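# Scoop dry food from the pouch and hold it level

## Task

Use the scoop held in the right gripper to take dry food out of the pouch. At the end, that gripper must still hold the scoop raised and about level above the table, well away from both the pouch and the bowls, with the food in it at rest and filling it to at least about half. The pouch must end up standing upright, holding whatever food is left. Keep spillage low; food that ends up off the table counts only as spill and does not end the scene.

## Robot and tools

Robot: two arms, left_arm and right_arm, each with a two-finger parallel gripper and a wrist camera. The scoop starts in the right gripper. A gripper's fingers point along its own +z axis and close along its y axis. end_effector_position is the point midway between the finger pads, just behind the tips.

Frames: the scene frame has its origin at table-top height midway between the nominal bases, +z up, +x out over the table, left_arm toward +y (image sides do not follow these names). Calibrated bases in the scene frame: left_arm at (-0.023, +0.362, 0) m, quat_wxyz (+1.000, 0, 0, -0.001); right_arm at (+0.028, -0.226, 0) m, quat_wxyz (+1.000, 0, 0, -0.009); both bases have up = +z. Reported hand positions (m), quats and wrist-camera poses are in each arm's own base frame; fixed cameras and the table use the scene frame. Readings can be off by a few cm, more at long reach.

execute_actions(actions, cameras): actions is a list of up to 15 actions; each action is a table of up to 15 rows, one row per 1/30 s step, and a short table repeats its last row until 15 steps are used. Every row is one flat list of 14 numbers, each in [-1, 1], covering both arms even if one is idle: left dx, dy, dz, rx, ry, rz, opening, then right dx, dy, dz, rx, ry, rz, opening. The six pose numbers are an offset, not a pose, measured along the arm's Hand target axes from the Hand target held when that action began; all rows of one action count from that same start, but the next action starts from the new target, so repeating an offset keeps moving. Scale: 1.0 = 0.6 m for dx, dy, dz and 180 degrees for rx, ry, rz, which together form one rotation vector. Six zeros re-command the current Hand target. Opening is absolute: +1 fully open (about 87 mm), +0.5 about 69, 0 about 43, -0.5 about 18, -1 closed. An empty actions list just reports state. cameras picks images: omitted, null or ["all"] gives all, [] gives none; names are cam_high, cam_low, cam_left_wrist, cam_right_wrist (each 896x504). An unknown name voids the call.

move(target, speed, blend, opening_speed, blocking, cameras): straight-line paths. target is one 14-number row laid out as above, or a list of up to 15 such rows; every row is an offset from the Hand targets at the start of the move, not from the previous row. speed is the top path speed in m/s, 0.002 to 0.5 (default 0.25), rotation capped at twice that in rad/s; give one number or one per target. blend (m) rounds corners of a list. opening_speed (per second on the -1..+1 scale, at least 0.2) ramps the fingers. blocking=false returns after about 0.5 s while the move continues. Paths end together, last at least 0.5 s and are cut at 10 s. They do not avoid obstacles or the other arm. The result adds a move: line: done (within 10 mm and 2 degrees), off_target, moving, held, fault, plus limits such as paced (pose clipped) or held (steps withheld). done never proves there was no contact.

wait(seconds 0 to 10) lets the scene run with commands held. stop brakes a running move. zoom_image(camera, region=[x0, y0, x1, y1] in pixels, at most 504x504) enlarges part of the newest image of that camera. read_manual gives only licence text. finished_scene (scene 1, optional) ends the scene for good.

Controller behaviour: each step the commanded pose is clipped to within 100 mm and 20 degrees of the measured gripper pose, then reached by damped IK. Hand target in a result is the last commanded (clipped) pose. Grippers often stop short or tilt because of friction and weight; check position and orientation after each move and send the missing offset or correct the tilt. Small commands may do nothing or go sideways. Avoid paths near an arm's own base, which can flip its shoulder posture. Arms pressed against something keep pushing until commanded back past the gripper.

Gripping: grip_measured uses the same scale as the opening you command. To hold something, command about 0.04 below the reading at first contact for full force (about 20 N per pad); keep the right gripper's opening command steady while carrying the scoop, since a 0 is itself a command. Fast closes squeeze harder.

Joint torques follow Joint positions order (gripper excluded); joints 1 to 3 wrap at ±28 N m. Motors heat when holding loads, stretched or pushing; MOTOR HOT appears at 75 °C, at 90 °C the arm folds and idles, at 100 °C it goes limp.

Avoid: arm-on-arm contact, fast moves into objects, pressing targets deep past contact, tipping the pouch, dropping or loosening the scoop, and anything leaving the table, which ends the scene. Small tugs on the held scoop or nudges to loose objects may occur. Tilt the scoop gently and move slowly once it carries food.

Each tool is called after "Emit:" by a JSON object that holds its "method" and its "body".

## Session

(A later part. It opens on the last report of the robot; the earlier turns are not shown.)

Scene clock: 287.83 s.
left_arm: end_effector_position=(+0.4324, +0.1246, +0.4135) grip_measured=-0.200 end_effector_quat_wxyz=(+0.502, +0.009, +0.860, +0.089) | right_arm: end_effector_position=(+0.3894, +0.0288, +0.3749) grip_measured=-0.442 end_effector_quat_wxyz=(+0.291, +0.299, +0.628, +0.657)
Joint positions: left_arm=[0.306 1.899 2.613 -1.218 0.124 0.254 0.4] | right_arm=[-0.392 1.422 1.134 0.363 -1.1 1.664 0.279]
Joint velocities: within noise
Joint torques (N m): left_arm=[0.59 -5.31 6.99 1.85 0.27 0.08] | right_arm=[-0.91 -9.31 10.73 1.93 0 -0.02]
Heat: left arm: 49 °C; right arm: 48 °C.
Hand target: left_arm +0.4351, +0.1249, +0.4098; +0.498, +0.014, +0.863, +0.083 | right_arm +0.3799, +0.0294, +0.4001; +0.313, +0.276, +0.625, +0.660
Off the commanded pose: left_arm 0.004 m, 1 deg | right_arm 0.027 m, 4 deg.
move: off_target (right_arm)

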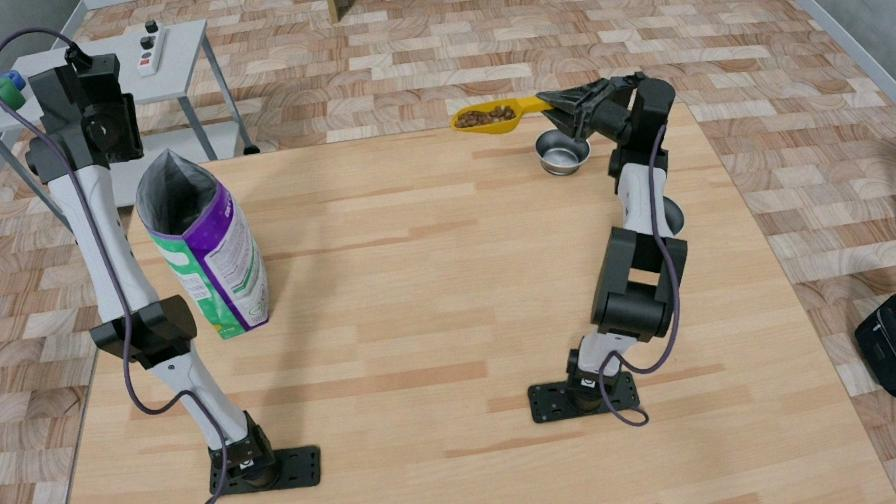

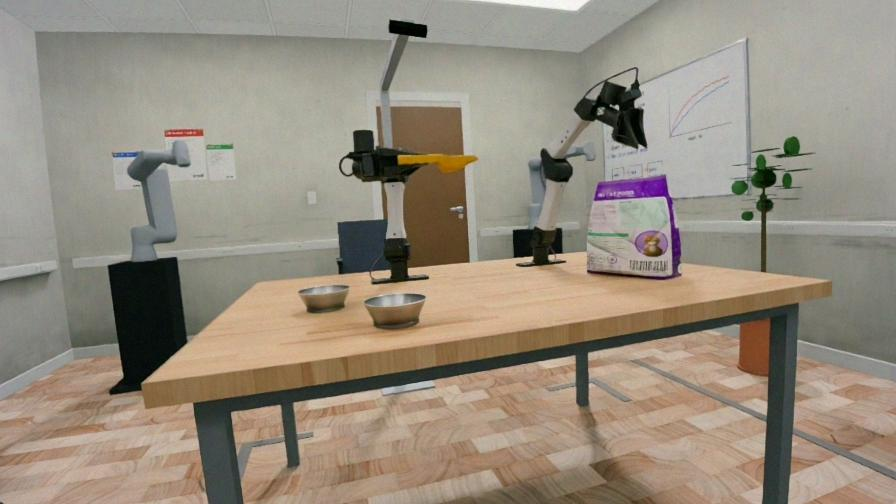

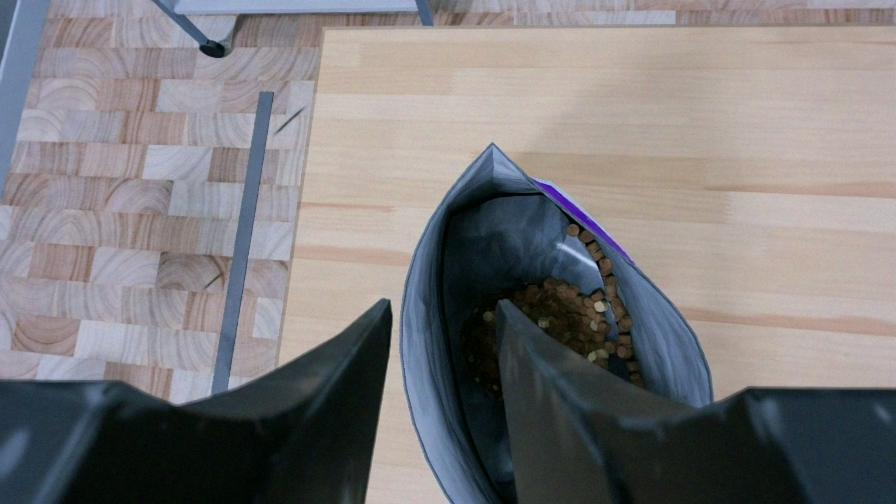

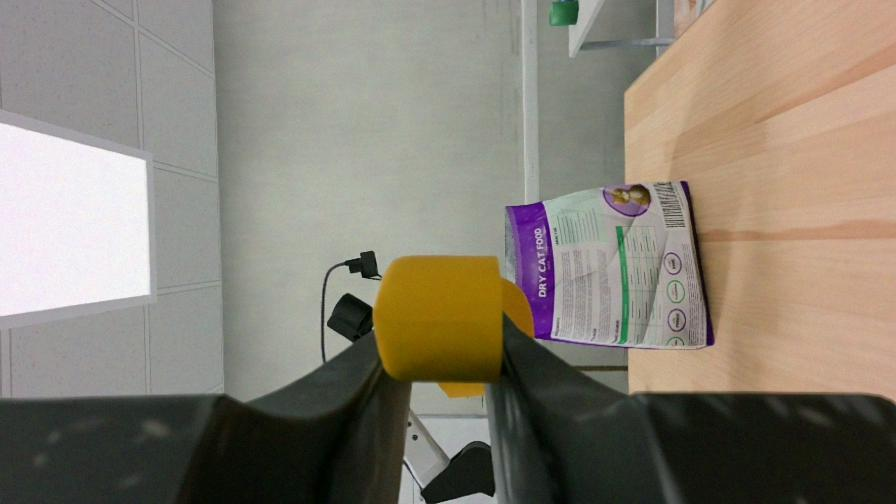

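Emit:
{"method": "move", "body": {"target": [-0.2647,-0.5987,-0.2048,0,0,0,-0.2,0,0,0,0,0,0,-1], "speed": 0.25}}

Scene clock: 292.30 s.
left_arm: end_effector_position=(+0.4276, -0.2587, +0.5506) grip_measured=-0.200 end_effector_quat_wxyz=(+0.748, +0.050, +0.661, +0.014) | right_arm: end_effector_position=(+0.3894, +0.0288, +0.3749) grip_measured=-0.442 end_effector_quat_wxyz=(+0.291, +0.299, +0.628, +0.657)
Joint positions: left_arm=[-0.794 2.076 2.849 -0.61 -0.731 0.203 0.4] | right_arm=[-0.392 1.422 1.134 0.363 -1.1 1.664 0.279]
Joint velocities: within noise
Joint torques (N m): left_arm=[-0.18 -6.23 6.2 1.96 -0.06 0.1] | right_arm=[-0.91 -9.35 10.74 1.91 0 -0.04]
Heat: left arm: 48 °C; right arm: 48 °C.
Hand target: left_arm +0.4303, -0.2619, +0.5498; +0.625, +0.032, +0.778, +0.050 | right_arm +0.3799, +0.0294, +0.4001; +0.313, +0.276, +0.625, +0.660
Off the commanded pose: left_arm 0.004 m, 38 deg; orientation clipped | right_arm 0.027 m, 4 deg.
elbow stopped short (left arm): the move would have taken joint 3 (elbow) straighter than the controller allows.
move: off_target (left_arm, right_arm); limits=paced

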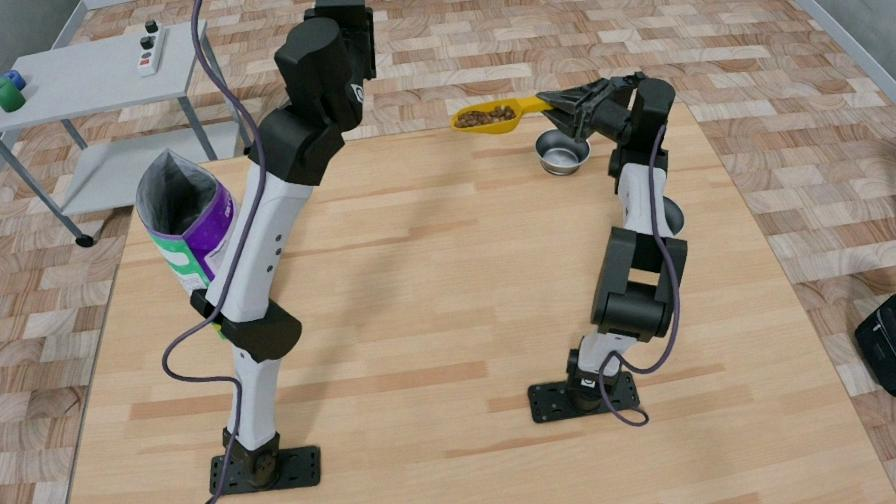

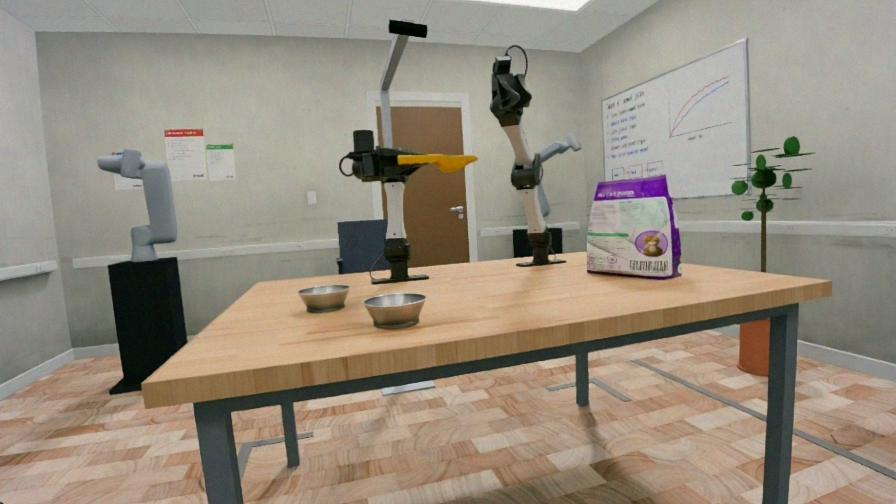

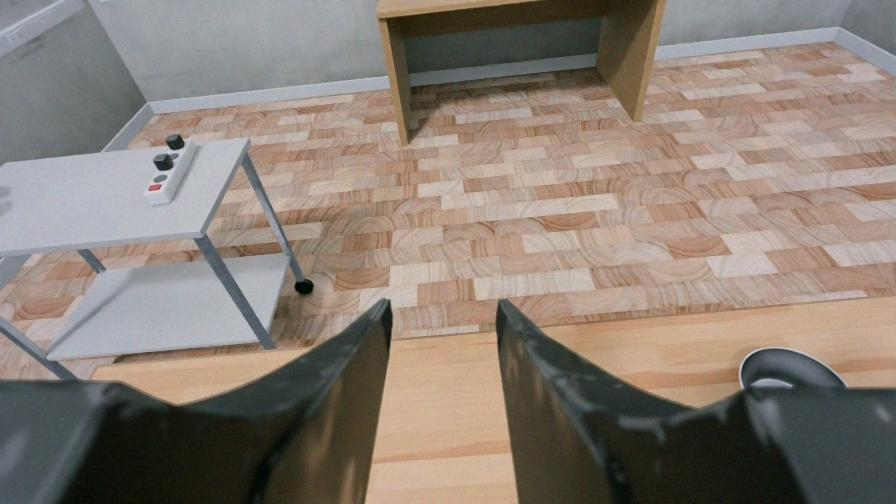

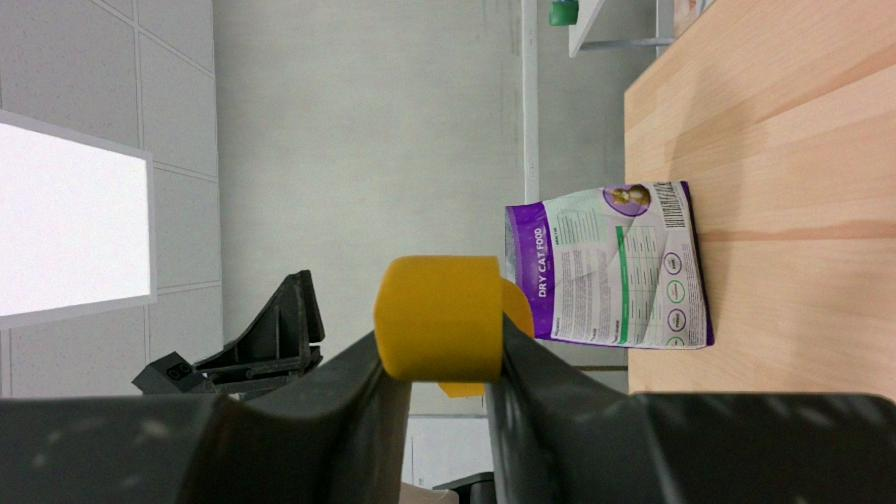

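Emit:
{"method": "move", "body": {"target": [0.1173,0.0285,-0.1273,0.0175,0.0974,-0.0337,-0.2,0,0,0,0,0,0,-1], "speed": 0.2, "cameras": ["cam_left_wrist","cam_low"]}}

Scene clock: 295.23 s.
left_arm: end_effector_position=(+0.3509, -0.2469, +0.4856) grip_measured=-0.200 end_effector_quat_wxyz=(+0.628, +0.026, +0.777, -0.029) | right_arm: end_effector_position=(+0.3894, +0.0288, +0.3749) grip_measured=-0.442 end_effector_quat_wxyz=(+0.291, +0.299, +0.628, +0.657)
Joint positions: left_arm=[-0.891 1.963 2.849 -1.188 -0.787 -0.23 0.4] | right_arm=[-0.392 1.422 1.134 0.363 -1.1 1.664 0.279]
Joint velocities: within noise
Joint torques (N m): left_arm=[0.01 -8.79 5.64 1.78 0.09 -0.06] | right_arm=[-0.85 -9.32 10.8 1.92 0 -0.05]
Heat: left arm: 49 °C; right arm: 48 °C.
Hand target: left_arm +0.3403, -0.2401, +0.4997; +0.500, +0.000, +0.866, +0.000 | right_arm +0.3799, +0.0294, +0.4001; +0.313, +0.276, +0.625, +0.660
Off the commanded pose: left_arm 0.019 m, 18 deg | right_arm 0.027 m, 4 deg.
elbow stopped short (left arm): the move would have taken joint 3 (elbow) straighter than the controller allows.
move: off_target (left_arm, right_arm); limits=paced
Images, in order (width x height): cam_low 896x504, cam_left_wrist 896x504.

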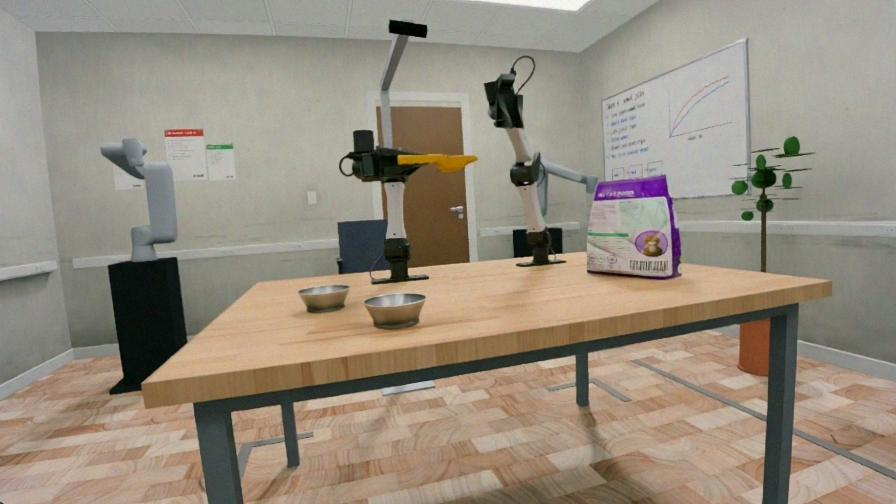

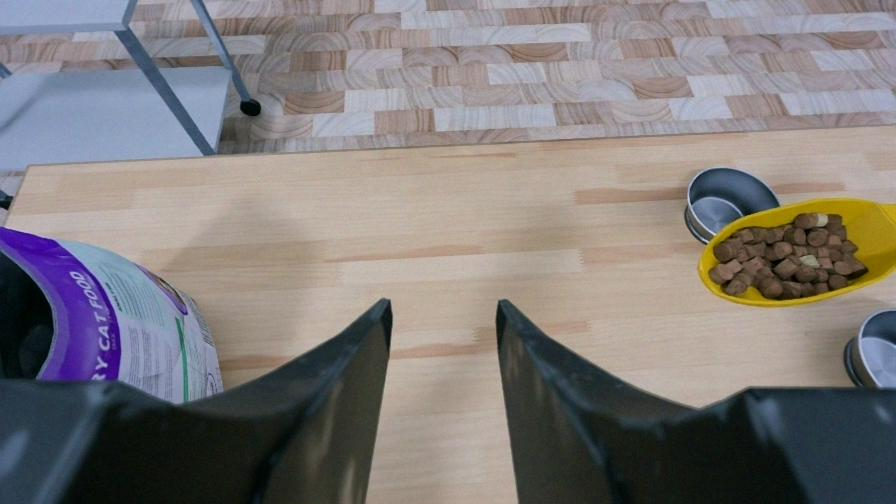

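Emit:
{"method": "execute_actions", "body": {"actions": []}}

Scene clock: 295.53 s.
left_arm: end_effector_position=(+0.3509, -0.2469, +0.4855) grip_measured=-0.200 end_effector_quat_wxyz=(+0.628, +0.026, +0.778, -0.029) | right_arm: end_effector_position=(+0.3894, +0.0288, +0.3749) grip_measured=-0.442 end_effector_quat_wxyz=(+0.291, +0.299, +0.628, +0.657)
Joint positions: left_arm=[-0.891 1.963 2.849 -1.189 -0.787 -0.231 0.4] | right_arm=[-0.392 1.422 1.134 0.363 -1.1 1.664 0.279]
Joint velocities: within noise
Joint torques (N m): left_arm=[0.01 -8.76 5.68 1.77 0.08 -0.09] | right_arm=[-0.83 -9.35 10.71 1.92 -0.01 -0.03]
Heat: left arm: 49 °C; right arm: 48 °C.
Hand target: left_arm +0.3403, -0.2401, +0.4997; +0.500, +0.000, +0.866, +0.000 | right_arm +0.3799, +0.0294, +0.4001; +0.313, +0.276, +0.625, +0.660
Tool commands: left_gripper/opening=-0.2 right_gripper/opening=-1.0
Off the commanded pose: left_arm 0.019 m, 18 deg | right_arm 0.027 m, 4 deg.

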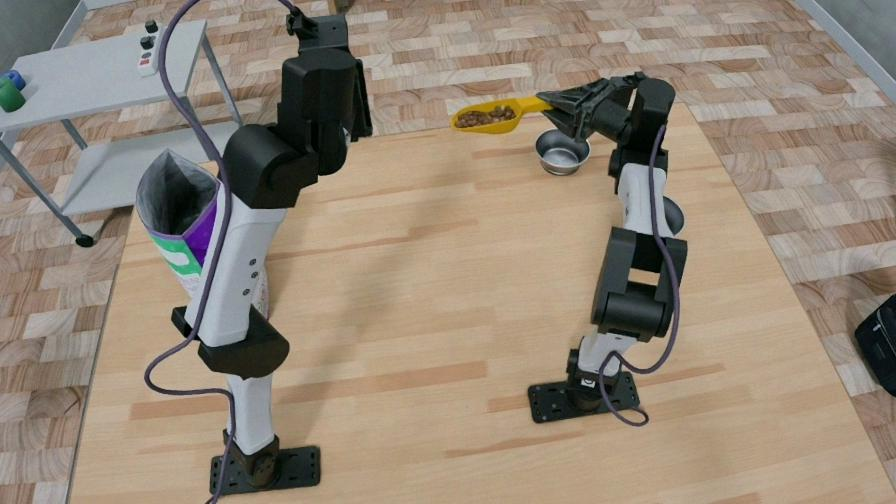

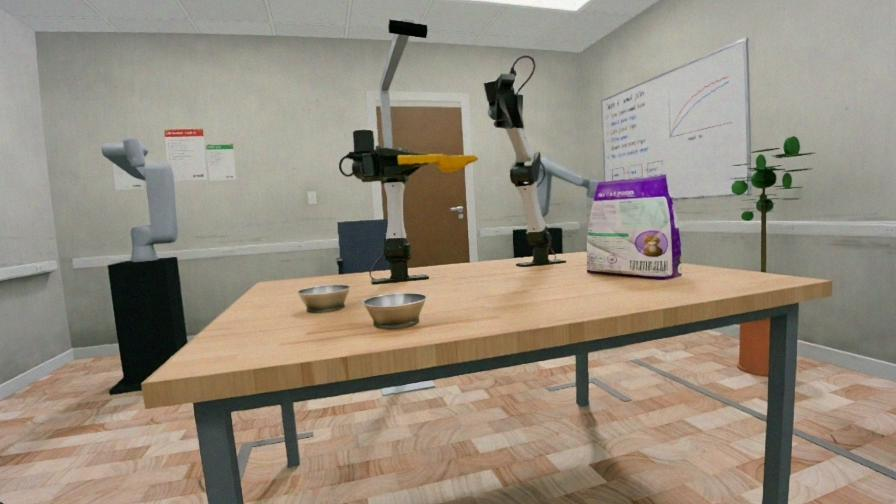

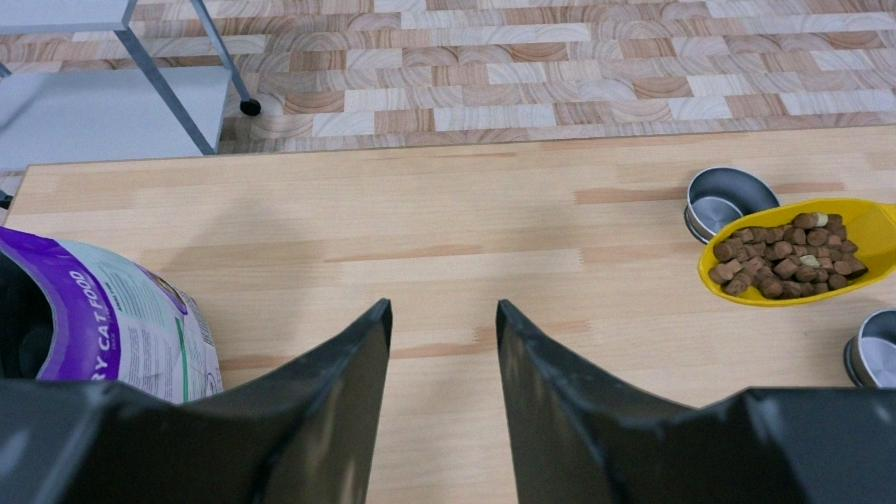

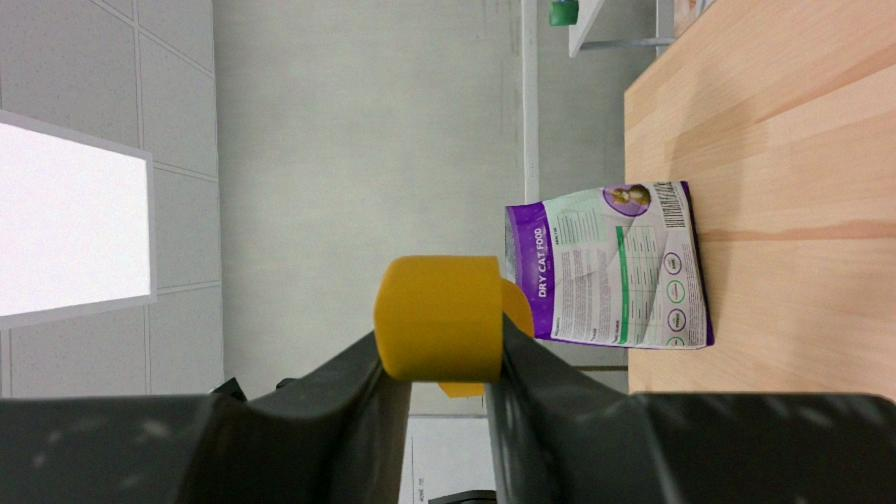

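Emit:
{"method": "zoom_image", "body": {"camera": "cam_left_wrist", "region": [680, 170, 896, 320]}}

Emit:
{"method": "zoom_image", "body": {"camera": "cam_high", "region": [440, 80, 560, 150]}}

Scaled by 2.333 from the camera's 896x504 image, which has a finer 1280x720 frame.

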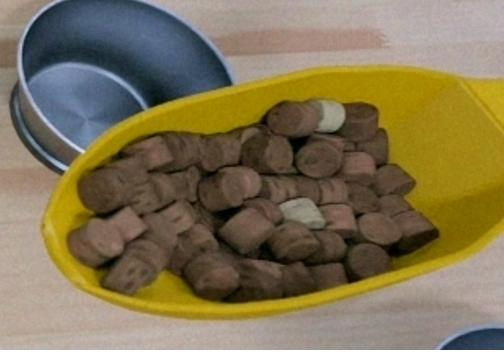

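Scaled by 4.200 from the camera's 896x504 image, which has a finer 1280x720 frame.

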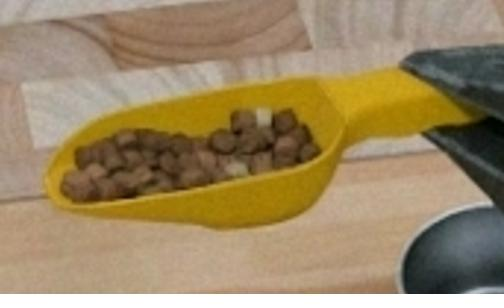

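Emit:
{"method": "zoom_image", "body": {"camera": "cam_low", "region": [380, 130, 500, 200]}}

Scaled by 4.200 from the camera's 896x504 image, which has a finer 1280x720 frame.

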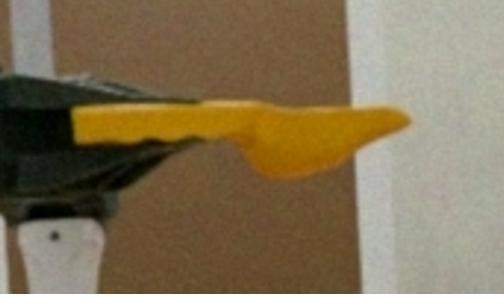

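Emit:
{"method": "finished_scene", "body": {}}

The scene is finished: the task was done.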